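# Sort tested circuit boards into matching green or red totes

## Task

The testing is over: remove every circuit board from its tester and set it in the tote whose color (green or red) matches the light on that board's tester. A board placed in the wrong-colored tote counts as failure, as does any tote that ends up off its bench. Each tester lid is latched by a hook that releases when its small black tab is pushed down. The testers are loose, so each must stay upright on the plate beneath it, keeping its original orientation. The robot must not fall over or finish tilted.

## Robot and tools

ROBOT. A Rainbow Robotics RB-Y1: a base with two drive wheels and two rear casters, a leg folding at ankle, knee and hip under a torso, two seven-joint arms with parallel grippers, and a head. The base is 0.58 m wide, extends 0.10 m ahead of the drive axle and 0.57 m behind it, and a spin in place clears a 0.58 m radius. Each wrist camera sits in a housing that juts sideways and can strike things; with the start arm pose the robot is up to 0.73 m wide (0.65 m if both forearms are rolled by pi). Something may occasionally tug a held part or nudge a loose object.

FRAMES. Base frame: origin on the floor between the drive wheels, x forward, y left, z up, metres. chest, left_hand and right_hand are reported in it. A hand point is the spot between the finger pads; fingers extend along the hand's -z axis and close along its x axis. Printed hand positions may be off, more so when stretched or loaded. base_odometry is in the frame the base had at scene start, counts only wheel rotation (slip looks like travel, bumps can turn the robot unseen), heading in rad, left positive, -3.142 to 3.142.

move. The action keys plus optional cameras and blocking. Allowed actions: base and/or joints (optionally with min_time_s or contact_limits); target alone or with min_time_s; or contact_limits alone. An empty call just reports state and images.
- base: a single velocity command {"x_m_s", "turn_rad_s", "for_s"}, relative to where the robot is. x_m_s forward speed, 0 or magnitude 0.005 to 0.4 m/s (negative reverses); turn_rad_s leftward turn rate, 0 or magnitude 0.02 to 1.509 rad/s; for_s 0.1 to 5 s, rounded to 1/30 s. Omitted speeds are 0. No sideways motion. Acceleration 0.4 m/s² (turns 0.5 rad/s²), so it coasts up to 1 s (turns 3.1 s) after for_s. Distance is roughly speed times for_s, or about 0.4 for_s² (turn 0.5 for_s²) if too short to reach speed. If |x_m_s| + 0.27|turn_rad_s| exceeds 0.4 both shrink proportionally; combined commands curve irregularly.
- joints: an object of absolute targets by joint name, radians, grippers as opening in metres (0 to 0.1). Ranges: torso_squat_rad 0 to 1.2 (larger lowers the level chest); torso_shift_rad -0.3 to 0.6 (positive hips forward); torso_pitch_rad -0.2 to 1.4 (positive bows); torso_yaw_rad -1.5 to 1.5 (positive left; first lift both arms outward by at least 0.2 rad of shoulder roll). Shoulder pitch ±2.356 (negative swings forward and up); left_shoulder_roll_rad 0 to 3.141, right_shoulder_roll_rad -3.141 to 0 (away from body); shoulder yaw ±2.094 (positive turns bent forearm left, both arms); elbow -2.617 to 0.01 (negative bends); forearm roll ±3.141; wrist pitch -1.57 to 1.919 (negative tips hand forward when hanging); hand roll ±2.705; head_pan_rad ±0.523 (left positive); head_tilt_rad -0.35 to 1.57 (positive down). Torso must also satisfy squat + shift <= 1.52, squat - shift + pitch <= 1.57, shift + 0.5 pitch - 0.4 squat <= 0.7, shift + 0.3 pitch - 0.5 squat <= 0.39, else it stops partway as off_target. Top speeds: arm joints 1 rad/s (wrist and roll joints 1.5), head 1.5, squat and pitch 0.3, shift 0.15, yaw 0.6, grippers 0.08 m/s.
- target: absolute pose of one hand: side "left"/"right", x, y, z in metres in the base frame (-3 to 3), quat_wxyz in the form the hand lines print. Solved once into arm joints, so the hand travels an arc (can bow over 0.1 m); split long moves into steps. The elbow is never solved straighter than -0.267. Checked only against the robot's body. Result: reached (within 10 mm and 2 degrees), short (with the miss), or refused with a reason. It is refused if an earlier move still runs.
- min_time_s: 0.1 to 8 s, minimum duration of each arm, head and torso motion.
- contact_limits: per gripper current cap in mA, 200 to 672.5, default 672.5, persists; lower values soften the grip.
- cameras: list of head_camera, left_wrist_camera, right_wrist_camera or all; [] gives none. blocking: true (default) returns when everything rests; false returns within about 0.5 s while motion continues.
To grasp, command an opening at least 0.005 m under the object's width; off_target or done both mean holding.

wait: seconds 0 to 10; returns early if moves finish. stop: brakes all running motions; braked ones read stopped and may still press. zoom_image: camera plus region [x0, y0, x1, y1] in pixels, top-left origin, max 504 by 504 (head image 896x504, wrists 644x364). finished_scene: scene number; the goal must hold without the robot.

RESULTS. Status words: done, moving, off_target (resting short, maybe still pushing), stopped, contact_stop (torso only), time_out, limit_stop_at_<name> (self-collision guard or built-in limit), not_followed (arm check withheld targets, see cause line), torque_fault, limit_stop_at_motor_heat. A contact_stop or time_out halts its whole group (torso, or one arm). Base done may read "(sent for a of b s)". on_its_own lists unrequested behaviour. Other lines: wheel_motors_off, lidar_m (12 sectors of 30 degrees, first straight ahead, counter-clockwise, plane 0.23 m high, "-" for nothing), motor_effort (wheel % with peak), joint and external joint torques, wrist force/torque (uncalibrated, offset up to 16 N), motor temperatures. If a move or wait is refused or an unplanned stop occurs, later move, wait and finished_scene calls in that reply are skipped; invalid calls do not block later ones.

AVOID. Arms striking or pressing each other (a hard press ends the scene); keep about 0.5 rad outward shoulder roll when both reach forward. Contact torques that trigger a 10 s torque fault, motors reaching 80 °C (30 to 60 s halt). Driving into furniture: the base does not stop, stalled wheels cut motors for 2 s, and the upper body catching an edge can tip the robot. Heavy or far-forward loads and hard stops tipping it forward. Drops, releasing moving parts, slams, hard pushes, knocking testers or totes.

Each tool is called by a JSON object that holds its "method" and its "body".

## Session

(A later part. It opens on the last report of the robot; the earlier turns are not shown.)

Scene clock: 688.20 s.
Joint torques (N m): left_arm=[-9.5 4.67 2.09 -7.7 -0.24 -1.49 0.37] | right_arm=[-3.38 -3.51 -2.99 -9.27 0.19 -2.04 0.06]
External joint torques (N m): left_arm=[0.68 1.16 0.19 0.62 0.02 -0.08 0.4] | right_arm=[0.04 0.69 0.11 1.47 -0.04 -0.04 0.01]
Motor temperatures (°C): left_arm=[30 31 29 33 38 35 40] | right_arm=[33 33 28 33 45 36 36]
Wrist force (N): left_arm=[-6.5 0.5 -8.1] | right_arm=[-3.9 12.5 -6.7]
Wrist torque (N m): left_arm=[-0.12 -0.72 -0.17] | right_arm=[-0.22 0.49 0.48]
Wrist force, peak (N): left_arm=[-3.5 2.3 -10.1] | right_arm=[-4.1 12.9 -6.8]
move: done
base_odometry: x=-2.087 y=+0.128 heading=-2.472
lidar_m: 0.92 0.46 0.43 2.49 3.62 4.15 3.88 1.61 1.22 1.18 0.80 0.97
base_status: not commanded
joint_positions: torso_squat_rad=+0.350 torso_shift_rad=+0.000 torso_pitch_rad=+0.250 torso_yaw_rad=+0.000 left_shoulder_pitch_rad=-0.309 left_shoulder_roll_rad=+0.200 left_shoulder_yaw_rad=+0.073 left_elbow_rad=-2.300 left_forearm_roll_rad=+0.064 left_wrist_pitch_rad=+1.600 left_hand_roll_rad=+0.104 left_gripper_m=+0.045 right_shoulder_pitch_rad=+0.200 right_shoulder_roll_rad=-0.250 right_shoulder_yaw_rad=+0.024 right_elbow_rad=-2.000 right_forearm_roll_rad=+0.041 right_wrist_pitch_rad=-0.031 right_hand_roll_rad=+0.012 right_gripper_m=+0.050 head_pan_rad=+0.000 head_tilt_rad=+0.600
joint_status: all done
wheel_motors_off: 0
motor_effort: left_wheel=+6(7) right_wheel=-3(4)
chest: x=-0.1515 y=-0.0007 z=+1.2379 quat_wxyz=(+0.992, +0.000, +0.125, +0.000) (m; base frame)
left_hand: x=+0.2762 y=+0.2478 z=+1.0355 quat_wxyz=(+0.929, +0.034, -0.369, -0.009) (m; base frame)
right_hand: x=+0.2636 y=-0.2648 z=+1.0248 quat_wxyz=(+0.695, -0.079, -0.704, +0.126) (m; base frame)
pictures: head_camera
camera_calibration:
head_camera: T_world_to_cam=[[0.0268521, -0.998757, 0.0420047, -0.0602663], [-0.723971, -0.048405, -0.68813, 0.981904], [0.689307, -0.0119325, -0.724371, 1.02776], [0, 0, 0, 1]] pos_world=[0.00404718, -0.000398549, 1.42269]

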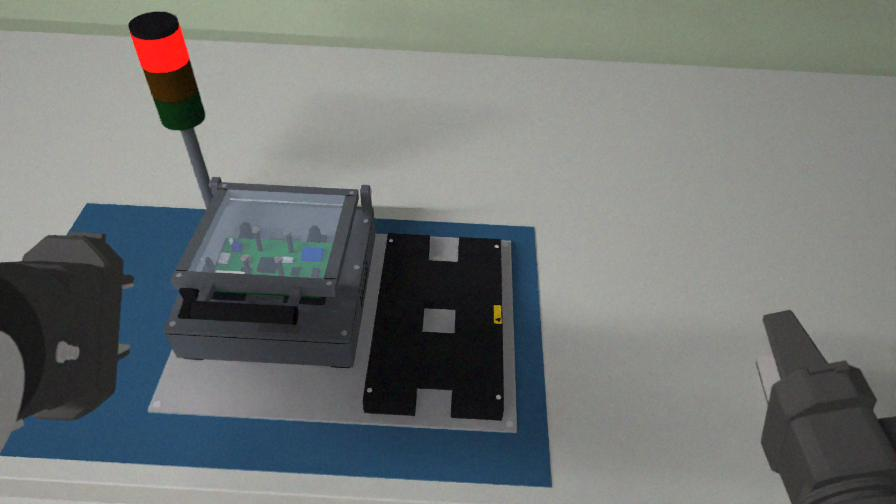

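{"method": "move", "body": {"target": {"side":"left","x":0.248,"y":0.18,"z":1.02,"quat_wxyz":[0.887,0,-0.462,0]}, "cameras": []}}

{"method": "move", "body": {"joints": {"left_gripper_m":0.055}, "cameras": []}}

{"method": "move", "body": {"target": {"side":"left","x":0.327,"y":0.18,"z":0.973,"quat_wxyz":[0.887,0,-0.462,0]}, "min_time_s": 1, "cameras": ["head_camera","left_wrist_camera"]}}

Scene clock: 695.20 s.
Joint torques (N m): left_arm=[-5.99 -1.23 0.27 -9.12 0.28 -1.37 0.12] | right_arm=[-3.15 -3.54 -3.15 -9.35 0.12 -1.96 0.11]
External joint torques (N m): left_arm=[0.33 -0.34 0.19 0.52 0.53 0.28 0.16] | right_arm=[0.27 0.65 -0.04 1.38 -0.1 0.04 0.06]
Motor temperatures (°C): left_arm=[30 31 29 33 38 35 40] | right_arm=[33 33 28 33 45 36 36]
Wrist force (N): left_arm=[-7.4 0.9 -7.0] | right_arm=[-3.9 12.7 -6.9]
Wrist torque (N m): left_arm=[-0.14 -0.76 -0.14] | right_arm=[-0.25 0.49 0.48]
Wrist force, peak (N): left_arm=[-7.9 1.0 -8.1] | right_arm=[-4.2 13.0 -6.7]
move: done
base_odometry: x=-2.087 y=+0.128 heading=-2.472
lidar_m: 0.93 0.47 0.44 2.49 3.63 4.14 3.87 1.61 1.21 1.18 0.79 0.96
base_status: not commanded
joint_positions: torso_squat_rad=+0.350 torso_shift_rad=+0.000 torso_pitch_rad=+0.250 torso_yaw_rad=+0.000 left_shoulder_pitch_rad=-0.007 left_shoulder_roll_rad=+0.045 left_shoulder_yaw_rad=-0.192 left_elbow_rad=-2.388 left_forearm_roll_rad=-0.175 left_wrist_pitch_rad=+1.196 left_hand_roll_rad=+0.177 left_gripper_m=+0.045 right_shoulder_pitch_rad=+0.200 right_shoulder_roll_rad=-0.250 right_shoulder_yaw_rad=+0.024 right_elbow_rad=-2.000 right_forearm_roll_rad=+0.041 right_wrist_pitch_rad=-0.031 right_hand_roll_rad=+0.012 right_gripper_m=+0.050 head_pan_rad=+0.000 head_tilt_rad=+0.600
joint_status: all done
wheel_motors_off: 0
motor_effort: left_wheel=+5(7) right_wheel=-3(4)
chest: x=-0.1515 y=-0.0007 z=+1.2379 quat_wxyz=(+0.992, +0.000, +0.125, +0.000) (m; base frame)
left_hand: x=+0.2479 y=+0.1799 z=+1.0201 quat_wxyz=(+0.887, +0.000, -0.461, -0.001) (m; base frame)
left_hand_status: reached (checked arc, planned for 0.6 s): 0 mm and 0.1 deg off.
right_hand: x=+0.2637 y=-0.2648 z=+1.0248 quat_wxyz=(+0.695, -0.079, -0.704, +0.126) (m; base frame)
pictures: none
No camera images: "cameras" was empty.

Scene clock: 695.77 s.
Joint torques (N m): left_arm=[-6.06 -1.16 0.35 -9.15 0.12 -1.48 0.03] | right_arm=[-3.24 -3.55 -3 -9.27 0.12 -1.92 0.03]
External joint torques (N m): left_arm=[0.26 -0.27 0.26 0.49 0.36 0.17 0.07] | right_arm=[0.18 0.65 0.1 1.46 -0.1 0.08 -0.02]
Motor temperatures (°C): left_arm=[30 31 29 33 38 35 40] | right_arm=[33 33 28 33 45 36 36]
Wrist force (N): left_arm=[-7.2 0.6 -7.0] | right_arm=[-3.6 12.6 -6.8]
Wrist torque (N m): left_arm=[-0.09 -0.72 -0.14] | right_arm=[-0.24 0.51 0.48]
Wrist force, peak (N): left_arm=[-7.4 0.7 -7.3] | right_arm=[-3.9 13.0 -6.9]
move: done
base_odometry: x=-2.087 y=+0.128 heading=-2.472
lidar_m: 0.93 0.46 0.43 2.49 3.63 4.15 3.86 1.60 1.22 1.18 0.79 0.96
base_status: not commanded
joint_positions: torso_squat_rad=+0.350 torso_shift_rad=+0.000 torso_pitch_rad=+0.250 torso_yaw_rad=+0.000 left_shoulder_pitch_rad=-0.007 left_shoulder_roll_rad=+0.045 left_shoulder_yaw_rad=-0.192 left_elbow_rad=-2.388 left_forearm_roll_rad=-0.175 left_wrist_pitch_rad=+1.196 left_hand_roll_rad=+0.177 left_gripper_m=+0.055 right_shoulder_pitch_rad=+0.200 right_shoulder_roll_rad=-0.250 right_shoulder_yaw_rad=+0.024 right_elbow_rad=-2.000 right_forearm_roll_rad=+0.041 right_wrist_pitch_rad=-0.031 right_hand_roll_rad=+0.012 right_gripper_m=+0.050 head_pan_rad=+0.000 head_tilt_rad=+0.600
joint_status: all done
wheel_motors_off: 0
motor_effort: left_wheel=+5(6) right_wheel=-3(4)
chest: x=-0.1515 y=-0.0007 z=+1.2379 quat_wxyz=(+0.992, +0.000, +0.125, +0.000) (m; base frame)
left_hand: x=+0.2479 y=+0.1799 z=+1.0201 quat_wxyz=(+0.887, +0.000, -0.461, -0.001) (m; base frame)
right_hand: x=+0.2637 y=-0.2648 z=+1.0248 quat_wxyz=(+0.695, -0.079, -0.704, +0.126) (m; base frame)
pictures: none
No camera images: "cameras" was empty.

Scene clock: 697.10 s.
Joint torques (N m): left_arm=[-10.47 1.1 1.55 -8.31 0.08 -1.68 0.34] | right_arm=[-3.17 -3.29 -2.81 -9.2 0.23 -2 0.13]
External joint torques (N m): left_arm=[0.11 1.04 0.97 1.86 0.36 -0.05 0.39] | right_arm=[0.26 0.9 0.29 1.53 0 0 0.07]
Motor temperatures (°C): left_arm=[30 31 29 33 38 35 40] | right_arm=[33 33 28 33 45 36 36]
Wrist force (N): left_arm=[-7.1 0.8 -6.9] | right_arm=[-3.7 12.8 -6.6]
Wrist torque (N m): left_arm=[-0.12 -0.75 -0.15] | right_arm=[-0.25 0.51 0.48]
Wrist force, peak (N): left_arm=[-7.5 0.8 -7.6] | right_arm=[-4.1 12.9 -6.9]
move: done
base_odometry: x=-2.087 y=+0.128 heading=-2.472
lidar_m: 0.93 0.46 0.44 2.50 3.63 4.15 3.88 1.61 1.22 1.18 0.80 0.96
base_status: not commanded
joint_positions: torso_squat_rad=+0.350 torso_shift_rad=+0.000 torso_pitch_rad=+0.250 torso_yaw_rad=+0.000 left_shoulder_pitch_rad=-0.239 left_shoulder_roll_rad=+0.061 left_shoulder_yaw_rad=-0.100 left_elbow_rad=-1.982 left_forearm_roll_rad=-0.143 left_wrist_pitch_rad=+1.009 left_hand_roll_rad=+0.221 left_gripper_m=+0.055 right_shoulder_pitch_rad=+0.200 right_shoulder_roll_rad=-0.250 right_shoulder_yaw_rad=+0.024 right_elbow_rad=-2.000 right_forearm_roll_rad=+0.041 right_wrist_pitch_rad=-0.031 right_hand_roll_rad=+0.012 right_gripper_m=+0.050 head_pan_rad=+0.000 head_tilt_rad=+0.600
joint_status: all done
wheel_motors_off: 0
motor_effort: left_wheel=+5(7) right_wheel=-4(4)
chest: x=-0.1515 y=-0.0007 z=+1.2379 quat_wxyz=(+0.992, +0.000, +0.125, +0.000) (m; base frame)
left_hand: x=+0.3264 y=+0.1799 z=+0.9734 quat_wxyz=(+0.887, +0.000, -0.462, +0.000) (m; base frame)
left_hand_status: reached (checked arc, planned for 1.0 s): 1 mm and 0.0 deg off.
right_hand: x=+0.2637 y=-0.2648 z=+1.0248 quat_wxyz=(+0.695, -0.079, -0.704, +0.126) (m; base frame)
pictures: head_camera, left_wrist_camera
camera_calibration:
head_camera: T_world_to_cam=[[0.0268623, -0.998757, 0.0419932, -0.0602563], [-0.723987, -0.0484043, -0.688113, 0.981893], [0.68929, -0.0119182, -0.724387, 1.02776], [0, 0, 0, 1]] pos_world=[0.00406826, -0.000404423, 1.42268]
left_wrist_camera: T_world_to_cam=[[0.583264, 0.015495, 0.812135, -0.985047], [-0.389231, -0.872224, 0.296182, 0.0299294], [0.712953, -0.48886, -0.502706, 0.413552], [0, 0, 0, 1]] pos_world=[0.291349, 0.243538, 0.999021]

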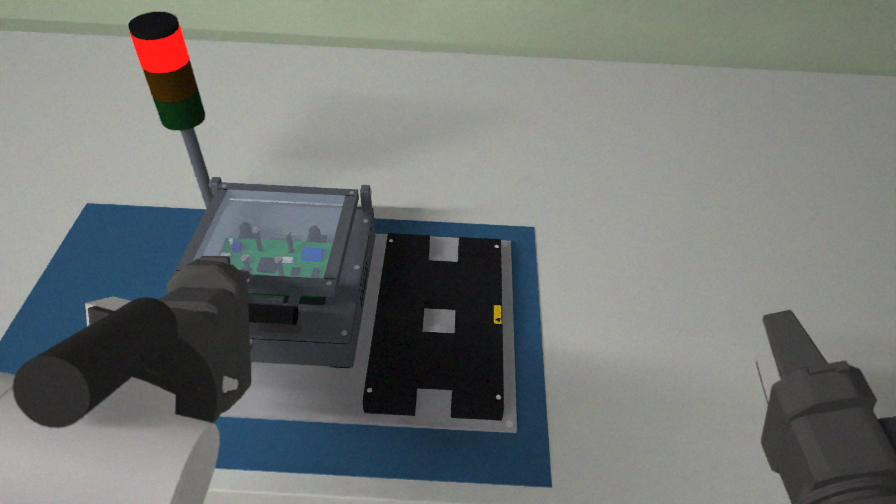

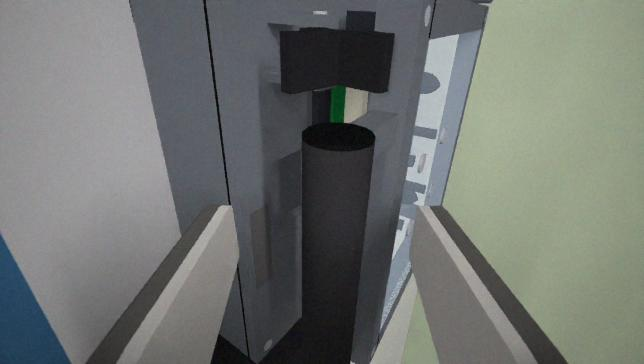

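Handle is centred between fingers. Proceed.

{"method": "move", "body": {"joints": {"left_gripper_m":0.028}, "cameras": []}}

{"method": "move", "body": {"target": {"side":"left","x":0.332,"y":0.18,"z":1.007,"quat_wxyz":[0.906,0,-0.423,0]}, "min_time_s": 1, "cameras": ["head_camera"]}}

{"method": "move", "body": {"target": {"side":"left","x":0.357,"y":0.18,"z":1.057,"quat_wxyz":[0.924,0,-0.383,0]}, "min_time_s": 1, "cameras": []}}

{"method": "move", "body": {"target": {"side":"left","x":0.411,"y":0.18,"z":1.117,"quat_wxyz":[0.966,0,-0.259,0]}, "min_time_s": 1, "cameras": ["head_camera"]}}

{"method": "move", "body": {"target": {"side":"left","x":0.491,"y":0.18,"z":1.149,"quat_wxyz":[0.991,0,-0.131,0]}, "min_time_s": 1.2, "cameras": ["head_camera"]}}

Scene clock: 706.93 s.
Joint torques (N m): left_arm=[-10.46 1.02 1.41 -8.33 0.02 -1.69 0.37] | right_arm=[-3.2 -3.38 -3.11 -9.31 0.12 -1.97 0.01]
External joint torques (N m): left_arm=[0.11 0.96 0.83 1.84 0.3 -0.06 0.41] | right_arm=[0.22 0.82 0 1.42 -0.1 0.04 -0.05]
Motor temperatures (°C): left_arm=[30 31 29 33 38 34 40] | right_arm=[33 33 28 33 45 36 36]
Wrist force (N): left_arm=[-7.4 0.8 -7.0] | right_arm=[-3.9 12.8 -7.0]
Wrist torque (N m): left_arm=[-0.13 -0.78 -0.15] | right_arm=[-0.24 0.51 0.48]
Wrist force, peak (N): left_arm=[-7.5 1.0 -7.4] | right_arm=[-3.9 12.9 -7.1]
move: done
base_odometry: x=-2.087 y=+0.128 heading=-2.472
lidar_m: 0.92 0.46 0.42 2.49 3.63 4.15 3.88 1.61 1.21 1.18 0.79 0.96
base_status: not commanded
joint_positions: torso_squat_rad=+0.350 torso_shift_rad=+0.000 torso_pitch_rad=+0.250 torso_yaw_rad=+0.000 left_shoulder_pitch_rad=-0.239 left_shoulder_roll_rad=+0.061 left_shoulder_yaw_rad=-0.100 left_elbow_rad=-1.982 left_forearm_roll_rad=-0.143 left_wrist_pitch_rad=+1.009 left_hand_roll_rad=+0.221 left_gripper_m=+0.028 right_shoulder_pitch_rad=+0.200 right_shoulder_roll_rad=-0.250 right_shoulder_yaw_rad=+0.024 right_elbow_rad=-2.000 right_forearm_roll_rad=+0.041 right_wrist_pitch_rad=-0.031 right_hand_roll_rad=+0.012 right_gripper_m=+0.050 head_pan_rad=+0.000 head_tilt_rad=+0.600
joint_status: all done
wheel_motors_off: 0
motor_effort: left_wheel=+4(6) right_wheel=-2(5)
chest: x=-0.1515 y=-0.0007 z=+1.2379 quat_wxyz=(+0.992, +0.000, +0.125, +0.000) (m; base frame)
left_hand: x=+0.3264 y=+0.1799 z=+0.9734 quat_wxyz=(+0.887, +0.000, -0.462, +0.000) (m; base frame)
right_hand: x=+0.2637 y=-0.2648 z=+1.0248 quat_wxyz=(+0.695, -0.079, -0.704, +0.126) (m; base frame)
pictures: none
No camera images: "cameras" was empty.

Scene clock: 708.27 s.
Joint torques (N m): left_arm=[-16.08 1.09 0.73 -10.82 0.56 -2.97 -0.2] | right_arm=[-3.4 -3.64 -2.73 -9.28 0.19 -1.97 0.02]
External joint torques (N m): left_arm=[-4.02 0.38 -0.01 -1.26 0.83 -1.42 -0.15] | right_arm=[0.02 0.55 0.37 1.46 -0.03 0.03 -0.03]
Motor temperatures (°C): left_arm=[30 31 29 33 38 34 40] | right_arm=[33 33 28 33 45 36 36]
Wrist force (N): left_arm=[-12.9 3.9 -4.5] | right_arm=[-3.6 12.7 -6.8]
Wrist torque (N m): left_arm=[-0.12 -0.48 -0.24] | right_arm=[-0.24 0.51 0.48]
Wrist force, peak (N): left_arm=[-14.4 6.0 -5.0] | right_arm=[-4.0 12.8 -7.0]
move: done
base_odometry: x=-2.087 y=+0.128 heading=-2.472
lidar_m: 0.92 0.46 0.44 2.49 3.62 4.14 3.88 1.61 1.22 1.18 0.80 0.96
base_status: not commanded
joint_positions: torso_squat_rad=+0.350 torso_shift_rad=+0.000 torso_pitch_rad=+0.250 torso_yaw_rad=+0.000 left_shoulder_pitch_rad=-0.365 left_shoulder_roll_rad=+0.071 left_shoulder_yaw_rad=-0.057 left_elbow_rad=-2.044 left_forearm_roll_rad=-0.093 left_wrist_pitch_rad=+1.275 left_hand_roll_rad=+0.191 left_gripper_m=+0.028 right_shoulder_pitch_rad=+0.200 right_shoulder_roll_rad=-0.250 right_shoulder_yaw_rad=+0.024 right_elbow_rad=-2.000 right_forearm_roll_rad=+0.041 right_wrist_pitch_rad=-0.031 right_hand_roll_rad=+0.012 right_gripper_m=+0.050 head_pan_rad=+0.000 head_tilt_rad=+0.600
joint_status: all done
wheel_motors_off: 0
motor_effort: left_wheel=+5(7) right_wheel=-3(4)
chest: x=-0.1515 y=-0.0007 z=+1.2379 quat_wxyz=(+0.992, +0.000, +0.125, +0.000) (m; base frame)
left_hand: x=+0.3314 y=+0.1801 z=+1.0064 quat_wxyz=(+0.906, +0.000, -0.423, +0.000) (m; base frame)
left_hand_status: reached (checked arc, planned for 1.0 s): 1 mm and 0.0 deg off.
right_hand: x=+0.2637 y=-0.2648 z=+1.0248 quat_wxyz=(+0.695, -0.079, -0.704, +0.126) (m; base frame)
pictures: head_camera
camera_calibration:
head_camera: T_world_to_cam=[[0.0269055, -0.998755, 0.0420007, -0.060248], [-0.724041, -0.0484397, -0.688054, 0.981837], [0.689232, -0.0118978, -0.724443, 1.0278], [0, 0, 0, 1]] pos_world=[0.00412117, -0.000384565, 1.42267]

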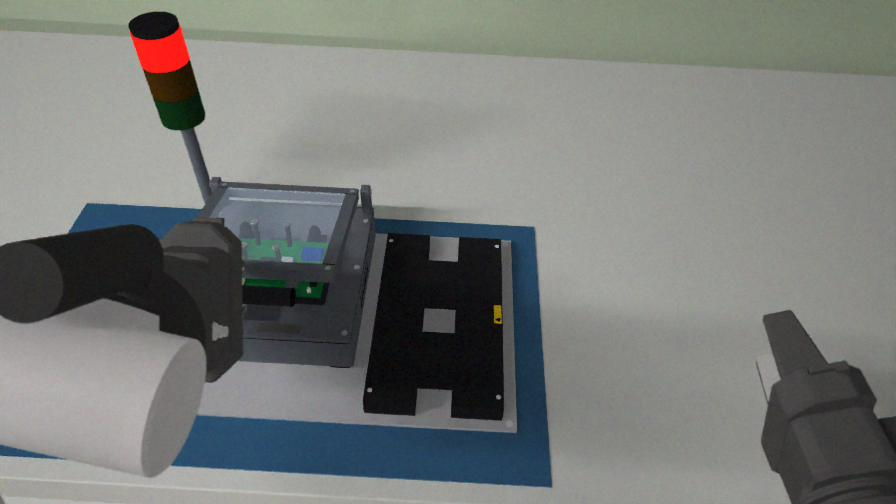

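Scene clock: 709.60 s.
Joint torques (N m): left_arm=[-16.01 4.43 2.61 -7.61 -0.39 -1.96 -0.21] | right_arm=[-3.23 -3.46 -3.15 -9.29 0.14 -1.94 0.05]
External joint torques (N m): left_arm=[-0.89 2.17 1.68 0.97 -0.17 -0.51 -0.17] | right_arm=[0.19 0.74 -0.04 1.44 -0.08 0.06 -0.01]
Motor temperatures (°C): left_arm=[30 31 29 33 38 34 40] | right_arm=[33 33 28 33 45 36 36]
Wrist force (N): left_arm=[-8.3 -0.5 -7.5] | right_arm=[-4.0 12.9 -6.9]
Wrist torque (N m): left_arm=[-0.16 -0.61 -0.15] | right_arm=[-0.26 0.46 0.48]
Wrist force, peak (N): left_arm=[-17.8 -0.1 -1.1] | right_arm=[-4.1 12.9 -7.0]
move: done
base_odometry: x=-2.087 y=+0.128 heading=-2.472
lidar_m: 0.92 0.47 0.44 2.49 3.63 4.14 3.87 1.61 1.21 1.18 0.80 0.96
base_status: not commanded
joint_positions: torso_squat_rad=+0.350 torso_shift_rad=+0.000 torso_pitch_rad=+0.250 torso_yaw_rad=+0.000 left_shoulder_pitch_rad=-0.616 left_shoulder_roll_rad=+0.097 left_shoulder_yaw_rad=+0.030 left_elbow_rad=-1.998 left_forearm_roll_rad=-0.039 left_wrist_pitch_rad=+1.554 left_hand_roll_rad=+0.171 left_gripper_m=+0.028 right_shoulder_pitch_rad=+0.200 right_shoulder_roll_rad=-0.250 right_shoulder_yaw_rad=+0.024 right_elbow_rad=-2.000 right_forearm_roll_rad=+0.041 right_wrist_pitch_rad=-0.031 right_hand_roll_rad=+0.012 right_gripper_m=+0.050 head_pan_rad=+0.000 head_tilt_rad=+0.600
joint_status: all done
wheel_motors_off: 0
motor_effort: left_wheel=+4(6) right_wheel=-3(4)
chest: x=-0.1515 y=-0.0007 z=+1.2379 quat_wxyz=(+0.992, +0.000, +0.125, +0.000) (m; base frame)
left_hand: x=+0.3562 y=+0.1796 z=+1.0575 quat_wxyz=(+0.923, -0.001, -0.384, +0.000) (m; base frame)
left_hand_status: reached (checked arc, planned for 1.0 s): 1 mm and 0.2 deg off.
right_hand: x=+0.2637 y=-0.2648 z=+1.0248 quat_wxyz=(+0.695, -0.079, -0.704, +0.126) (m; base frame)
pictures: none
No camera images: "cameras" was empty.

Scene clock: 711.03 s.
Joint torques (N m): left_arm=[-20.72 6.99 1.79 -6.78 0.01 -1.11 -0.14] | right_arm=[-3.31 -3.37 -3.01 -9.23 0.11 -2 0.04]
External joint torques (N m): left_arm=[0.6 0.78 0.77 1.24 0.14 -0.05 -0.12] | right_arm=[0.11 0.82 0.09 1.51 -0.11 0 -0.02]
Motor temperatures (°C): left_arm=[30 31 29 33 38 34 40] | right_arm=[33 33 28 33 45 36 36]
Wrist force (N): left_arm=[-5.4 0.9 -9.0] | right_arm=[-3.7 12.5 -6.9]
Wrist torque (N m): left_arm=[-0.14 -0.65 -0.17] | right_arm=[-0.22 0.52 0.49]
Wrist force, peak (N): left_arm=[-9.2 0.4 -12.3] | right_arm=[-3.7 13.0 -7.0]
move: done
base_odometry: x=-2.087 y=+0.128 heading=-2.472
lidar_m: 0.93 0.48 0.43 2.49 3.63 4.15 3.87 1.61 1.21 1.18 0.79 0.96
base_status: not commanded
joint_positions: torso_squat_rad=+0.350 torso_shift_rad=+0.000 torso_pitch_rad=+0.250 torso_yaw_rad=+0.000 left_shoulder_pitch_rad=-1.126 left_shoulder_roll_rad=+0.196 left_shoulder_yaw_rad=+0.173 left_elbow_rad=-1.517 left_forearm_roll_rad=+0.050 left_wrist_pitch_rad=+1.841 left_hand_roll_rad=+0.147 left_gripper_m=+0.028 right_shoulder_pitch_rad=+0.200 right_shoulder_roll_rad=-0.250 right_shoulder_yaw_rad=+0.024 right_elbow_rad=-2.000 right_forearm_roll_rad=+0.041 right_wrist_pitch_rad=-0.031 right_hand_roll_rad=+0.012 right_gripper_m=+0.050 head_pan_rad=+0.000 head_tilt_rad=+0.600
joint_status: all done
wheel_motors_off: 0
motor_effort: left_wheel=+5(8) right_wheel=-3(5)
chest: x=-0.1515 y=-0.0007 z=+1.2379 quat_wxyz=(+0.992, +0.000, +0.125, +0.000) (m; base frame)
left_hand: x=+0.4109 y=+0.1798 z=+1.1170 quat_wxyz=(+0.966, +0.000, -0.259, +0.000) (m; base frame)
left_hand_status: reached (checked arc, planned for 1.0 s): 0 mm and 0.0 deg off.
right_hand: x=+0.2637 y=-0.2648 z=+1.0248 quat_wxyz=(+0.695, -0.079, -0.704, +0.126) (m; base frame)
pictures: head_camera
camera_calibration:
head_camera: T_world_to_cam=[[0.0268842, -0.998755, 0.0420258, -0.0602725], [-0.72401, -0.0484422, -0.688087, 0.981859], [0.689266, -0.0119284, -0.72441, 1.02778], [0, 0, 0, 1]] pos_world=[0.00407909, -0.000374215, 1.42268]

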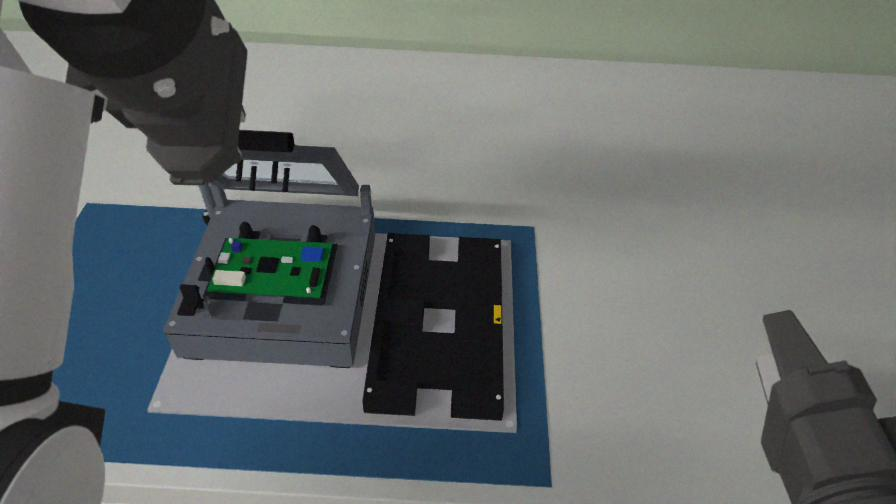

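Scene clock: 713.20 s.
Joint torques (N m): left_arm=[-24.46 9.62 1.09 -8.34 0.13 -1.22 -0.1] | right_arm=[-3.21 -3.4 -2.95 -9.37 0.1 -1.98 0.07]
External joint torques (N m): left_arm=[1.65 0.39 0.97 1.21 0.16 -0.36 -0.08] | right_arm=[0.22 0.8 0.16 1.36 -0.12 0.02 0.02]
Motor temperatures (°C): left_arm=[30 31 29 33 38 34 40] | right_arm=[33 33 28 33 45 36 36]
Wrist force (N): left_arm=[-4.6 0.9 -8.9] | right_arm=[-3.8 12.6 -6.9]
Wrist torque (N m): left_arm=[-0.15 -0.58 -0.16] | right_arm=[-0.24 0.48 0.48]
Wrist force, peak (N): left_arm=[3.5 2.6 27.0] | right_arm=[-3.7 12.9 -7.4]
move: short
base_odometry: x=-2.087 y=+0.128 heading=-2.472
lidar_m: 0.92 0.47 0.43 2.49 3.63 4.14 3.87 1.60 1.21 1.17 0.79 0.95
base_status: not commanded
joint_positions: torso_squat_rad=+0.350 torso_shift_rad=+0.000 torso_pitch_rad=+0.250 torso_yaw_rad=+0.000 left_shoulder_pitch_rad=-1.785 left_shoulder_roll_rad=+0.367 left_shoulder_yaw_rad=+0.235 left_elbow_rad=-0.267 left_forearm_roll_rad=+0.084 left_wrist_pitch_rad=+1.395 left_hand_roll_rad=+0.082 left_gripper_m=+0.028 right_shoulder_pitch_rad=+0.200 right_shoulder_roll_rad=-0.250 right_shoulder_yaw_rad=+0.024 right_elbow_rad=-2.000 right_forearm_roll_rad=+0.041 right_wrist_pitch_rad=-0.031 right_hand_roll_rad=+0.012 right_gripper_m=+0.050 head_pan_rad=+0.000 head_tilt_rad=+0.600
joint_status: all done
wheel_motors_off: 0
motor_effort: left_wheel=+4(9) right_wheel=-3(9)
chest: x=-0.1515 y=-0.0007 z=+1.2379 quat_wxyz=(+0.992, +0.000, +0.125, +0.000) (m; base frame)
left_hand: x=+0.4903 y=+0.1799 z=+1.1490 quat_wxyz=(+0.980, -0.005, -0.198, -0.001) (m; base frame)
left_hand_status: short (checked arc, as near as the solve gets, planned for 1.6 s): 1 mm and 7.8 deg off. The place is met; only the turn is off.
right_hand: x=+0.2637 y=-0.2648 z=+1.0248 quat_wxyz=(+0.695, -0.079, -0.704, +0.126) (m; base frame)
pictures: head_camera
camera_calibration:
head_camera: T_world_to_cam=[[0.0268806, -0.998756, 0.042006, -0.06026], [-0.72398, -0.0484264, -0.688119, 0.981897], [0.689297, -0.0119145, -0.724381, 1.02776], [0, 0, 0, 1]] pos_world=[0.00405861, -0.000389985, 1.42269]

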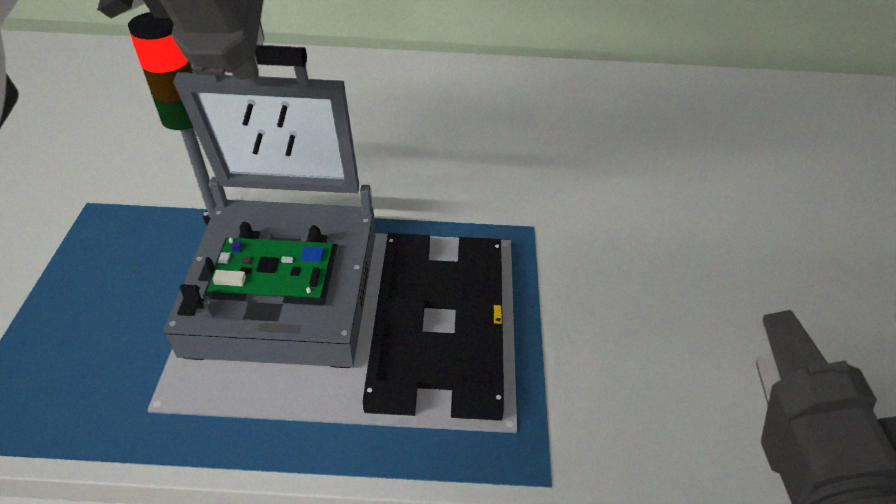

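{"method": "move", "body": {"base": {"x_m_s":0.1,"for_s":0.6667}, "cameras": []}}

{"method": "move", "body": {"target": {"side":"left","x":0.483,"y":0.18,"z":1.2,"quat_wxyz":[0.971,-0.01,-0.238,0]}, "min_time_s": 1, "cameras": ["head_camera"]}}

{"method": "move", "body": {"joints": {"left_gripper_m":0.086}, "cameras": []}}

{"method": "move", "body": {"target": {"side":"left","x":0.385,"y":0.18,"z":1.14,"quat_wxyz":[0.991,0,-0.131,0]}, "min_time_s": 1, "cameras": ["head_camera","left_wrist_camera"]}}

Scene clock: 723.87 s.
Joint torques (N m): left_arm=[-25.57 9.46 0.89 -9.34 0.02 -1.53 -0.06] | right_arm=[-3.08 -3.55 -2.86 -9.19 0.07 -2.02 0.01]
External joint torques (N m): left_arm=[0.54 0.23 0.77 0.22 0.04 -0.67 -0.03] | right_arm=[0.33 0.65 0.24 1.54 -0.15 -0.02 -0.05]
Motor temperatures (°C): left_arm=[30 31 29 33 38 34 40] | right_arm=[33 33 28 33 45 36 36]
Wrist force (N): left_arm=[-6.0 0.8 -8.8] | right_arm=[-3.6 12.5 -6.8]
Wrist torque (N m): left_arm=[-0.12 -0.57 -0.18] | right_arm=[-0.24 0.52 0.47]
Wrist force, peak (N): left_arm=[-9.6 -1.1 -12.1] | right_arm=[-3.8 12.9 -7.4]
move: done
base_odometry: x=-2.139 y=+0.086 heading=-2.472
lidar_m: 0.86 0.46 0.39 0.88 3.63 4.21 3.88 1.61 1.22 0.78 0.79 0.90
base_status: done (sent for 0.67 of 0.67 s)
joint_positions: torso_squat_rad=+0.350 torso_shift_rad=+0.000 torso_pitch_rad=+0.250 torso_yaw_rad=+0.000 left_shoulder_pitch_rad=-1.785 left_shoulder_roll_rad=+0.367 left_shoulder_yaw_rad=+0.235 left_elbow_rad=-0.267 left_forearm_roll_rad=+0.084 left_wrist_pitch_rad=+1.395 left_hand_roll_rad=+0.082 left_gripper_m=+0.028 right_shoulder_pitch_rad=+0.200 right_shoulder_roll_rad=-0.250 right_shoulder_yaw_rad=+0.024 right_elbow_rad=-2.000 right_forearm_roll_rad=+0.041 right_wrist_pitch_rad=-0.031 right_hand_roll_rad=+0.012 right_gripper_m=+0.050 head_pan_rad=+0.000 head_tilt_rad=+0.600
joint_status: not commanded
wheel_motors_off: 0
motor_effort: left_wheel=+1(24) right_wheel=-4(19)
chest: x=-0.1514 y=-0.0007 z=+1.2379 quat_wxyz=(+0.992, +0.000, +0.125, +0.000) (m; base frame)
left_hand: x=+0.4903 y=+0.1800 z=+1.1486 quat_wxyz=(+0.980, -0.005, -0.198, -0.001) (m; base frame)
right_hand: x=+0.2637 y=-0.2648 z=+1.0247 quat_wxyz=(+0.695, -0.079, -0.704, +0.126) (m; base frame)
pictures: none
No camera images: "cameras" was empty.

Scene clock: 725.23 s.
Joint torques (N m): left_arm=[-23.77 7.63 1.41 -8.57 0.11 -0.94 0.39] | right_arm=[-3.27 -3.57 -3.02 -9.31 0.07 -1.94 0.14]
External joint torques (N m): left_arm=[1.73 -1.4 0.87 0.41 0.14 0.04 0.42] | right_arm=[0.15 0.62 0.08 1.42 -0.15 0.06 0.09]
Motor temperatures (°C): left_arm=[30 31 29 33 38 34 40] | right_arm=[33 33 28 33 45 36 36]
Wrist force (N): left_arm=[-5.0 1.1 -8.8] | right_arm=[-3.6 12.4 -6.9]
Wrist torque (N m): left_arm=[-0.19 -0.62 -0.16] | right_arm=[-0.19 0.52 0.49]
Wrist force, peak (N): left_arm=[-9.5 1.1 -12.4] | right_arm=[-3.9 13.1 -6.8]
move: done
base_odometry: x=-2.139 y=+0.086 heading=-2.472
lidar_m: 0.86 0.46 0.39 0.88 3.62 4.21 3.89 1.61 1.22 0.78 0.79 0.89
base_status: not commanded
joint_positions: torso_squat_rad=+0.350 torso_shift_rad=+0.000 torso_pitch_rad=+0.250 torso_yaw_rad=+0.000 left_shoulder_pitch_rad=-1.652 left_shoulder_roll_rad=+0.345 left_shoulder_yaw_rad=+0.240 left_elbow_rad=-0.731 left_forearm_roll_rad=+0.087 left_wrist_pitch_rad=+1.657 left_hand_roll_rad=+0.103 left_gripper_m=+0.028 right_shoulder_pitch_rad=+0.200 right_shoulder_roll_rad=-0.250 right_shoulder_yaw_rad=+0.024 right_elbow_rad=-2.000 right_forearm_roll_rad=+0.041 right_wrist_pitch_rad=-0.031 right_hand_roll_rad=+0.012 right_gripper_m=+0.050 head_pan_rad=+0.000 head_tilt_rad=+0.600
joint_status: all done
wheel_motors_off: 0
motor_effort: left_wheel=+2(2) right_wheel=-3(6)
chest: x=-0.1515 y=-0.0007 z=+1.2379 quat_wxyz=(+0.992, +0.000, +0.125, +0.000) (m; base frame)
left_hand: x=+0.4820 y=+0.1801 z=+1.2002 quat_wxyz=(+0.973, -0.010, -0.231, +0.000) (m; base frame)
left_hand_status: reached (checked arc, planned for 1.0 s): 1 mm and 0.8 deg off.
right_hand: x=+0.2637 y=-0.2648 z=+1.0248 quat_wxyz=(+0.695, -0.079, -0.704, +0.126) (m; base frame)
pictures: head_camera
camera_calibration:
head_camera: T_world_to_cam=[[0.0268763, -0.998755, 0.0420192, -0.0602717], [-0.724052, -0.0484311, -0.688043, 0.981827], [0.689222, -0.011932, -0.724452, 1.0278], [0, 0, 0, 1]] pos_world=[0.00412959, -0.000381963, 1.42267]

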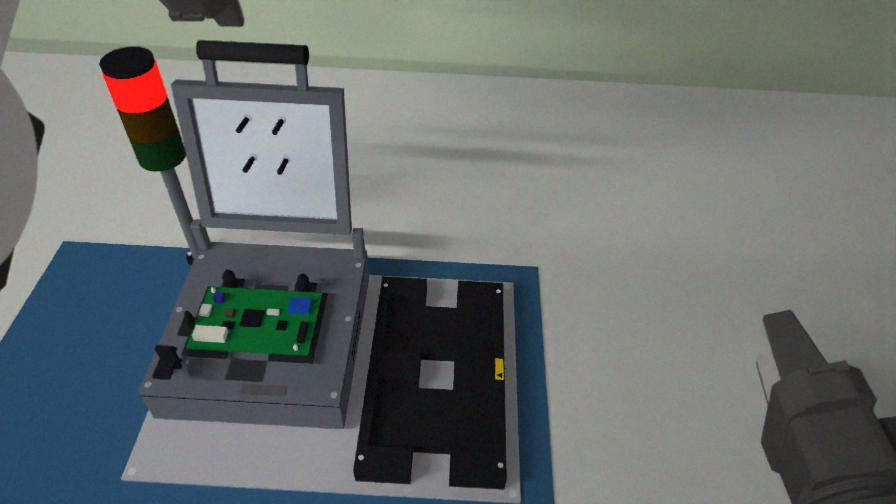

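Scene clock: 726.40 s.
Joint torques (N m): left_arm=[-23.75 7.64 1.68 -8.57 0.19 -0.85 0.39] | right_arm=[-3.25 -3.53 -2.9 -9.32 0.03 -2.04 0.01]
External joint torques (N m): left_arm=[1.76 -1.39 1.14 0.41 0.23 0.13 0.42] | right_arm=[0.17 0.67 0.2 1.41 -0.19 -0.04 -0.04]
Motor temperatures (°C): left_arm=[30 31 29 33 38 34 40] | right_arm=[33 33 28 33 45 36 36]
Wrist force (N): left_arm=[-5.0 1.2 -8.8] | right_arm=[-3.9 12.6 -7.0]
Wrist torque (N m): left_arm=[-0.19 -0.61 -0.15] | right_arm=[-0.23 0.51 0.49]
Wrist force, peak (N): left_arm=[-5.3 1.4 -8.8] | right_arm=[-3.9 12.8 -6.9]
move: done
base_odometry: x=-2.139 y=+0.086 heading=-2.472
lidar_m: 0.86 0.46 0.39 0.89 3.63 4.22 3.89 1.61 1.22 0.79 0.80 0.89
base_status: not commanded
joint_positions: torso_squat_rad=+0.350 torso_shift_rad=+0.000 torso_pitch_rad=+0.250 torso_yaw_rad=+0.000 left_shoulder_pitch_rad=-1.652 left_shoulder_roll_rad=+0.345 left_shoulder_yaw_rad=+0.240 left_elbow_rad=-0.731 left_forearm_roll_rad=+0.087 left_wrist_pitch_rad=+1.657 left_hand_roll_rad=+0.103 left_gripper_m=+0.086 right_shoulder_pitch_rad=+0.200 right_shoulder_roll_rad=-0.250 right_shoulder_yaw_rad=+0.024 right_elbow_rad=-2.000 right_forearm_roll_rad=+0.041 right_wrist_pitch_rad=-0.031 right_hand_roll_rad=+0.012 right_gripper_m=+0.050 head_pan_rad=+0.000 head_tilt_rad=+0.600
joint_status: all done
wheel_motors_off: 0
motor_effort: left_wheel=+2(3) right_wheel=-4(5)
chest: x=-0.1515 y=-0.0007 z=+1.2379 quat_wxyz=(+0.992, +0.000, +0.125, +0.000) (m; base frame)
left_hand: x=+0.4820 y=+0.1801 z=+1.2002 quat_wxyz=(+0.973, -0.010, -0.231, +0.000) (m; base frame)
right_hand: x=+0.2637 y=-0.2648 z=+1.0248 quat_wxyz=(+0.695, -0.079, -0.704, +0.126) (m; base frame)
pictures: none
No camera images: "cameras" was empty.

Scene clock: 728.17 s.
Joint torques (N m): left_arm=[-21.61 8.82 7.84 -4.53 -0.21 -0.48 -0.41] | right_arm=[-3.16 -3.54 -3.06 -9.29 0.17 -1.99 -0.01]
External joint torques (N m): left_arm=[0.85 -0.04 0.12 0 0.06 0.01 -0.4] | right_arm=[0.26 0.66 0.05 1.44 -0.05 0.01 -0.06]
Motor temperatures (°C): left_arm=[30 31 29 33 38 34 40] | right_arm=[33 33 28 33 45 36 36]
Wrist force (N): left_arm=[-3.6 0.8 -9.1] | right_arm=[-3.9 12.5 -6.7]
Wrist torque (N m): left_arm=[-0.16 -0.50 -0.18] | right_arm=[-0.23 0.49 0.49]
Wrist force, peak (N): left_arm=[-4.6 1.2 -10.3] | right_arm=[-3.8 12.7 -7.2]
move: done
base_odometry: x=-2.139 y=+0.086 heading=-2.472
lidar_m: 0.85 0.47 0.39 0.89 3.62 4.21 3.88 1.61 1.22 0.77 0.80 0.89
base_status: not commanded
joint_positions: torso_squat_rad=+0.350 torso_shift_rad=+0.000 torso_pitch_rad=+0.250 torso_yaw_rad=+0.000 left_shoulder_pitch_rad=-1.379 left_shoulder_roll_rad=+0.702 left_shoulder_yaw_rad=-0.457 left_elbow_rad=-1.302 left_forearm_roll_rad=+0.915 left_wrist_pitch_rad=+1.844 left_hand_roll_rad=+0.613 left_gripper_m=+0.086 right_shoulder_pitch_rad=+0.200 right_shoulder_roll_rad=-0.250 right_shoulder_yaw_rad=+0.024 right_elbow_rad=-2.000 right_forearm_roll_rad=+0.041 right_wrist_pitch_rad=-0.031 right_hand_roll_rad=+0.012 right_gripper_m=+0.050 head_pan_rad=+0.000 head_tilt_rad=+0.600
joint_status: all done
wheel_motors_off: 0
motor_effort: left_wheel=+2(4) right_wheel=-3(5)
chest: x=-0.1515 y=-0.0007 z=+1.2379 quat_wxyz=(+0.992, +0.000, +0.125, +0.000) (m; base frame)
left_hand: x=+0.3849 y=+0.1799 z=+1.1401 quat_wxyz=(+0.991, +0.000, -0.131, +0.000) (m; base frame)
left_hand_status: reached (checked arc, planned for 1.0 s): 0 mm and 0.0 deg off.
right_hand: x=+0.2637 y=-0.2648 z=+1.0248 quat_wxyz=(+0.695, -0.079, -0.704, +0.126) (m; base frame)
pictures: head_camera, left_wrist_camera
camera_calibration:
head_camera: T_world_to_cam=[[0.0268894, -0.998755, 0.0420098, -0.0602612], [-0.724026, -0.0484346, -0.688071, 0.981851], [0.689249, -0.0119144, -0.724427, 1.02779], [0, 0, 0, 1]] pos_world=[0.00410223, -0.000385211, 1.42267]
left_wrist_camera: T_world_to_cam=[[0.968899, 0.0152853, 0.246984, -0.658593], [-0.107827, -0.872274, 0.476982, -0.311085], [0.222728, -0.488779, -0.843497, 1.03289], [0, 0, 0, 1]] pos_world=[0.374511, 0.243572, 1.18229]

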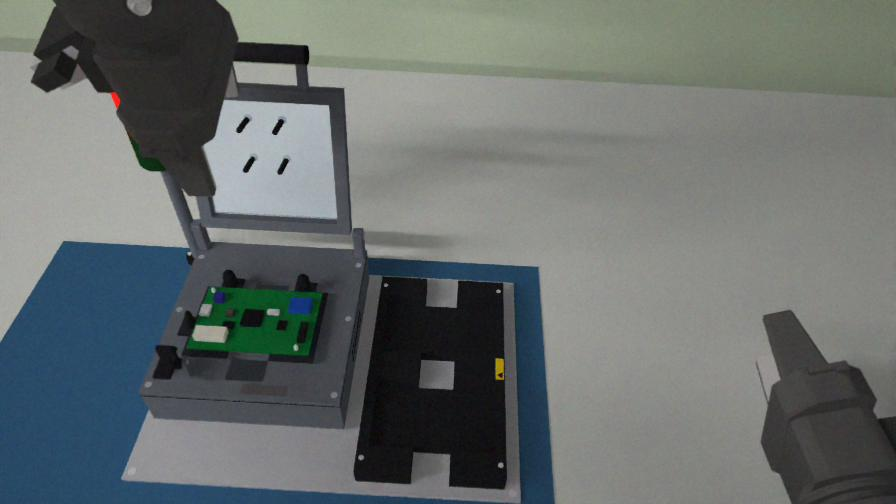

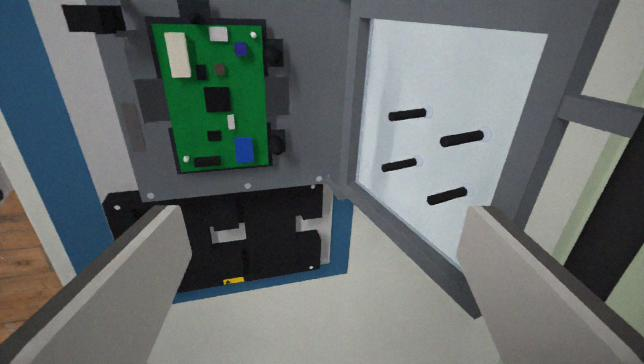

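{"method": "move", "body": {"target": {"side":"left","x":0.362,"y":0.181,"z":1.06,"quat_wxyz":[1,0,0,0]}, "min_time_s": 1, "cameras": []}}

{"method": "move", "body": {"target": {"side":"left","x":0.362,"y":0.181,"z":0.985,"quat_wxyz":[1,0,0,0]}, "min_time_s": 0.7, "cameras": ["left_wrist_camera","head_camera"]}}

Scene clock: 737.30 s.
Joint torques (N m): left_arm=[-21.7 7.46 5.76 -4.1 0.34 -0.31 -0.2] | right_arm=[-3.22 -3.46 -3.03 -9.33 0.11 -1.98 0.12]
External joint torques (N m): left_arm=[1.6 -1.38 -0.75 1.11 0.33 -0.23 -0.2] | right_arm=[0.2 0.73 0.08 1.4 -0.11 0.02 0.07]
Motor temperatures (°C): left_arm=[30 31 29 33 38 34 40] | right_arm=[33 33 28 33 45 36 35]
Wrist force (N): left_arm=[-2.3 0.7 -9.5] | right_arm=[-3.7 12.4 -6.6]
Wrist torque (N m): left_arm=[-0.12 -0.46 -0.19] | right_arm=[-0.21 0.51 0.47]
Wrist force, peak (N): left_arm=[-2.8 0.4 -10.2] | right_arm=[-3.9 13.0 -7.0]
move: done
base_odometry: x=-2.139 y=+0.086 heading=-2.472
lidar_m: 0.86 0.47 0.39 0.88 3.63 4.21 3.87 1.61 1.21 0.78 0.81 0.89
base_status: not commanded
joint_positions: torso_squat_rad=+0.350 torso_shift_rad=+0.000 torso_pitch_rad=+0.250 torso_yaw_rad=+0.000 left_shoulder_pitch_rad=-1.367 left_shoulder_roll_rad=+0.599 left_shoulder_yaw_rad=-0.517 left_elbow_rad=-1.011 left_forearm_roll_rad=+0.955 left_wrist_pitch_rad=+1.838 left_hand_roll_rad=+0.499 left_gripper_m=+0.086 right_shoulder_pitch_rad=+0.200 right_shoulder_roll_rad=-0.250 right_shoulder_yaw_rad=+0.024 right_elbow_rad=-2.000 right_forearm_roll_rad=+0.041 right_wrist_pitch_rad=-0.031 right_hand_roll_rad=+0.012 right_gripper_m=+0.050 head_pan_rad=+0.000 head_tilt_rad=+0.600
joint_status: all done
wheel_motors_off: 0
motor_effort: left_wheel=+3(4) right_wheel=-3(5)
chest: x=-0.1515 y=-0.0007 z=+1.2379 quat_wxyz=(+0.992, +0.000, +0.125, +0.000) (m; base frame)
left_hand: x=+0.3620 y=+0.1810 z=+1.0602 quat_wxyz=(+1.000, +0.000, +0.000, +0.000) (m; base frame)
left_hand_status: reached (checked arc, planned for 1.0 s): 0 mm and 0.0 deg off.
right_hand: x=+0.2637 y=-0.2648 z=+1.0248 quat_wxyz=(+0.695, -0.079, -0.704, +0.126) (m; base frame)
pictures: none
No camera images: "cameras" was empty.

Scene clock: 738.33 s.
Joint torques (N m): left_arm=[-21.42 7.39 5.16 -4.37 0.15 -0.26 -0.21] | right_arm=[-3.23 -3.51 -2.85 -9.34 0.15 -2.01 0.08]
External joint torques (N m): left_arm=[1.61 -1.12 -0.84 1.17 0.13 -0.18 -0.21] | right_arm=[0.19 0.68 0.26 1.39 -0.08 -0.01 0.02]
Motor temperatures (°C): left_arm=[30 31 29 33 38 34 40] | right_arm=[33 33 28 33 45 36 35]
Wrist force (N): left_arm=[-2.0 0.9 -9.5] | right_arm=[-3.8 12.6 -6.7]
Wrist torque (N m): left_arm=[-0.15 -0.44 -0.21] | right_arm=[-0.22 0.51 0.48]
Wrist force, peak (N): left_arm=[-2.1 0.9 -10.1] | right_arm=[-4.0 12.7 -7.1]
move: done
base_odometry: x=-2.139 y=+0.086 heading=-2.472
lidar_m: 0.86 0.46 0.39 0.89 3.63 4.20 3.88 1.61 1.23 0.79 0.80 0.89
base_status: not commanded
joint_positions: torso_squat_rad=+0.350 torso_shift_rad=+0.000 torso_pitch_rad=+0.250 torso_yaw_rad=+0.000 left_shoulder_pitch_rad=-1.275 left_shoulder_roll_rad=+0.536 left_shoulder_yaw_rad=-0.560 left_elbow_rad=-0.914 left_forearm_roll_rad=+0.900 left_wrist_pitch_rad=+1.665 left_hand_roll_rad=+0.451 left_gripper_m=+0.086 right_shoulder_pitch_rad=+0.200 right_shoulder_roll_rad=-0.250 right_shoulder_yaw_rad=+0.024 right_elbow_rad=-2.000 right_forearm_roll_rad=+0.041 right_wrist_pitch_rad=-0.031 right_hand_roll_rad=+0.012 right_gripper_m=+0.050 head_pan_rad=+0.000 head_tilt_rad=+0.600
joint_status: all done
wheel_motors_off: 0
motor_effort: left_wheel=+2(4) right_wheel=-3(6)
chest: x=-0.1515 y=-0.0007 z=+1.2379 quat_wxyz=(+0.992, +0.000, +0.125, +0.000) (m; base frame)
left_hand: x=+0.3620 y=+0.1811 z=+0.9852 quat_wxyz=(+1.000, +0.000, +0.000, +0.000) (m; base frame)
left_hand_status: reached (checked arc, planned for 0.7 s): 0 mm and 0.1 deg off.
right_hand: x=+0.2637 y=-0.2648 z=+1.0248 quat_wxyz=(+0.695, -0.079, -0.704, +0.126) (m; base frame)
pictures: head_camera, left_wrist_camera
camera_calibration:
head_camera: T_world_to_cam=[[0.0268809, -0.998756, 0.0420096, -0.0602632], [-0.724026, -0.0484284, -0.68807, 0.981852], [0.689249, -0.0119201, -0.724427, 1.02779], [0, 0, 0, 1]] pos_world=[0.00410465, -0.000387409, 1.42267]
left_wrist_camera: T_world_to_cam=[[0.999812, 0.0156535, -0.011439, -0.354834], [0.0192471, -0.872298, 0.488596, -0.296114], [-0.00233002, -0.488724, -0.872435, 1.01785], [0, 0, 0, 1]] pos_world=[0.362838, 0.244704, 1.02863]

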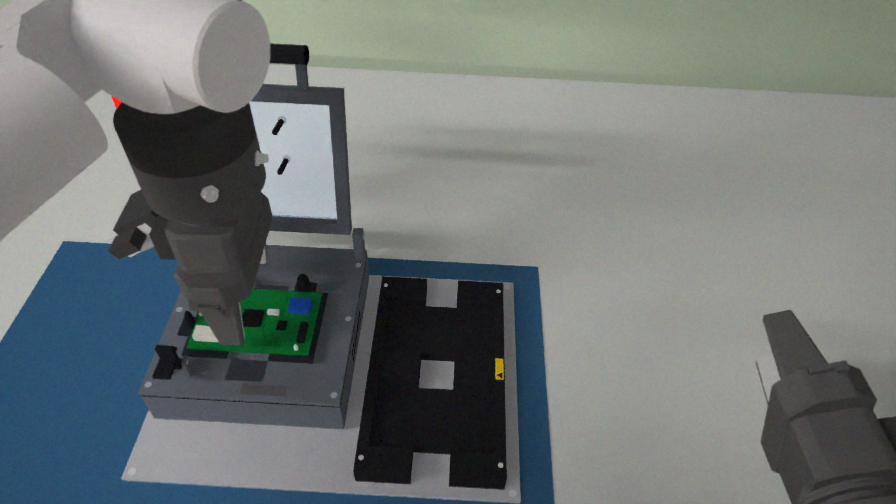

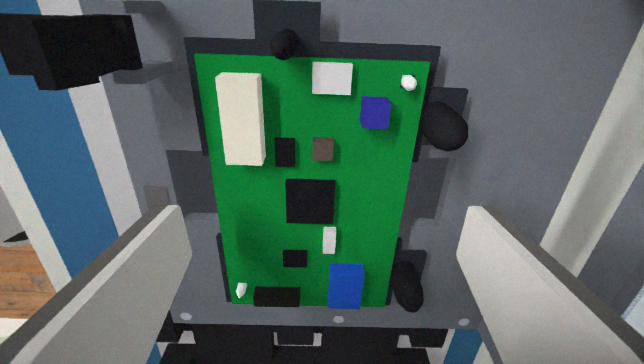

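{"method": "move", "body": {"target": {"side":"left","x":0.358,"y":0.175,"z":0.955,"quat_wxyz":[1,0,0,0]}, "min_time_s": 0.7, "cameras": ["left_wrist_camera"]}}

{"method": "move", "body": {"target": {"side":"left","x":0.358,"y":0.175,"z":0.945,"quat_wxyz":[1,0,0,0]}, "min_time_s": 0.6, "cameras": ["left_wrist_camera"]}}

Scene clock: 753.70 s.
Joint torques (N m): left_arm=[-20.97 6.27 4.73 -4.13 0.04 -0.44 -0.23] | right_arm=[-3.28 -3.45 -2.99 -9.49 0.1 -2.08 0.05]
External joint torques (N m): left_arm=[1.85 -1.88 -0.98 1.5 0.02 -0.36 -0.23] | right_arm=[0.14 0.75 0.12 1.24 -0.12 -0.08 -0.01]
Motor temperatures (°C): left_arm=[30 31 29 33 37 34 40] | right_arm=[33 33 28 33 45 36 35]
Wrist force (N): left_arm=[-2.1 0.9 -9.1] | right_arm=[-4.0 12.5 -6.9]
Wrist torque (N m): left_arm=[-0.16 -0.45 -0.20] | right_arm=[-0.23 0.46 0.49]
Wrist force, peak (N): left_arm=[-2.2 0.8 -9.8] | right_arm=[-3.8 12.9 -7.2]
move: done
base_odometry: x=-2.139 y=+0.086 heading=-2.472
lidar_m: 0.85 0.46 0.39 0.89 3.62 4.21 3.88 1.61 1.22 0.79 0.80 0.89
base_status: not commanded
joint_positions: torso_squat_rad=+0.350 torso_shift_rad=+0.000 torso_pitch_rad=+0.250 torso_yaw_rad=+0.000 left_shoulder_pitch_rad=-1.242 left_shoulder_roll_rad=+0.499 left_shoulder_yaw_rad=-0.580 left_elbow_rad=-0.875 left_forearm_roll_rad=+0.877 left_wrist_pitch_rad=+1.597 left_hand_roll_rad=+0.446 left_gripper_m=+0.086 right_shoulder_pitch_rad=+0.200 right_shoulder_roll_rad=-0.250 right_shoulder_yaw_rad=+0.024 right_elbow_rad=-2.000 right_forearm_roll_rad=+0.041 right_wrist_pitch_rad=-0.031 right_hand_roll_rad=+0.012 right_gripper_m=+0.050 head_pan_rad=+0.000 head_tilt_rad=+0.600
joint_status: all done
wheel_motors_off: 0
motor_effort: left_wheel=+2(4) right_wheel=-4(5)
chest: x=-0.1515 y=-0.0007 z=+1.2379 quat_wxyz=(+0.992, +0.000, +0.125, +0.000) (m; base frame)
left_hand: x=+0.3581 y=+0.1751 z=+0.9553 quat_wxyz=(+1.000, +0.000, -0.001, +0.000) (m; base frame)
left_hand_status: reached (checked arc, planned for 0.7 s): 0 mm and 0.1 deg off.
right_hand: x=+0.2637 y=-0.2648 z=+1.0248 quat_wxyz=(+0.695, -0.079, -0.704, +0.126) (m; base frame)
pictures: left_wrist_camera
camera_calibration:
left_wrist_camera: T_world_to_cam=[[0.999814, 0.0156802, -0.0112118, -0.351381], [0.0191593, -0.87232, 0.48856, -0.286585], [-0.00211956, -0.488684, -0.872458, 0.988837], [0, 0, 0, 1]] pos_world=[0.358902, 0.238745, 0.998793]

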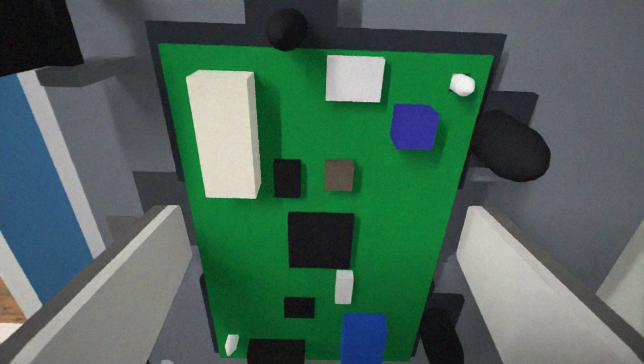

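Scene clock: 754.63 s.
Joint torques (N m): left_arm=[-20.49 6.15 4.47 -4.11 -0.02 -0.44 -0.28] | right_arm=[-2.93 -3.34 -2.83 -9.36 0.11 -2.03 0.02]
External joint torques (N m): left_arm=[2.3 -1.93 -1.07 1.53 -0.03 -0.35 -0.28] | right_arm=[0.49 0.85 0.28 1.38 -0.11 -0.03 -0.04]
Motor temperatures (°C): left_arm=[30 31 29 33 37 34 40] | right_arm=[33 33 28 33 45 36 35]
Wrist force (N): left_arm=[-1.9 0.8 -9.3] | right_arm=[-3.7 12.5 -6.5]
Wrist torque (N m): left_arm=[-0.16 -0.44 -0.19] | right_arm=[-0.21 0.52 0.48]
Wrist force, peak (N): left_arm=[-2.1 0.7 -9.7] | right_arm=[-4.1 12.9 -6.9]
move: done
base_odometry: x=-2.139 y=+0.086 heading=-2.472
lidar_m: 0.86 0.46 0.39 0.89 3.62 4.21 3.89 1.61 1.22 0.79 0.80 0.88
base_status: not commanded
joint_positions: torso_squat_rad=+0.350 torso_shift_rad=+0.000 torso_pitch_rad=+0.250 torso_yaw_rad=+0.000 left_shoulder_pitch_rad=-1.236 left_shoulder_roll_rad=+0.487 left_shoulder_yaw_rad=-0.585 left_elbow_rad=-0.847 left_forearm_roll_rad=+0.871 left_wrist_pitch_rad=+1.571 left_hand_roll_rad=+0.435 left_gripper_m=+0.086 right_shoulder_pitch_rad=+0.200 right_shoulder_roll_rad=-0.250 right_shoulder_yaw_rad=+0.024 right_elbow_rad=-2.000 right_forearm_roll_rad=+0.041 right_wrist_pitch_rad=-0.031 right_hand_roll_rad=+0.012 right_gripper_m=+0.050 head_pan_rad=+0.000 head_tilt_rad=+0.600
joint_status: all done
wheel_motors_off: 0
motor_effort: left_wheel=+3(4) right_wheel=-4(4)
chest: x=-0.1515 y=-0.0007 z=+1.2379 quat_wxyz=(+0.992, +0.000, +0.125, +0.000) (m; base frame)
left_hand: x=+0.3578 y=+0.1752 z=+0.9456 quat_wxyz=(+1.000, +0.000, -0.001, +0.000) (m; base frame)
left_hand_status: reached (checked arc, planned for 0.6 s): 1 mm and 0.1 deg off.
right_hand: x=+0.2637 y=-0.2648 z=+1.0248 quat_wxyz=(+0.695, -0.079, -0.704, +0.126) (m; base frame)
pictures: left_wrist_camera
camera_calibration:
left_wrist_camera: T_world_to_cam=[[0.999815, 0.0155973, -0.0112213, -0.351196], [0.0190913, -0.872418, 0.488387, -0.281538], [-0.00217211, -0.488511, -0.872555, 0.980457], [0, 0, 0, 1]] pos_world=[0.358636, 0.238823, 0.989061]

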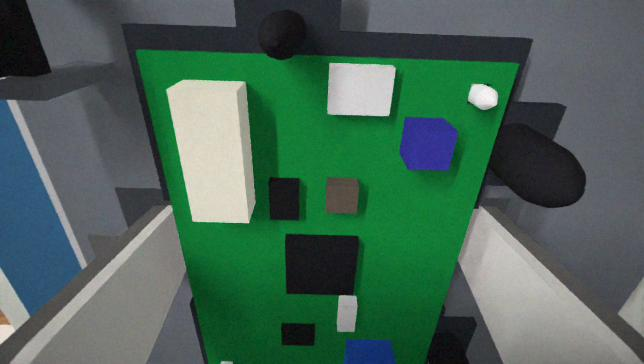

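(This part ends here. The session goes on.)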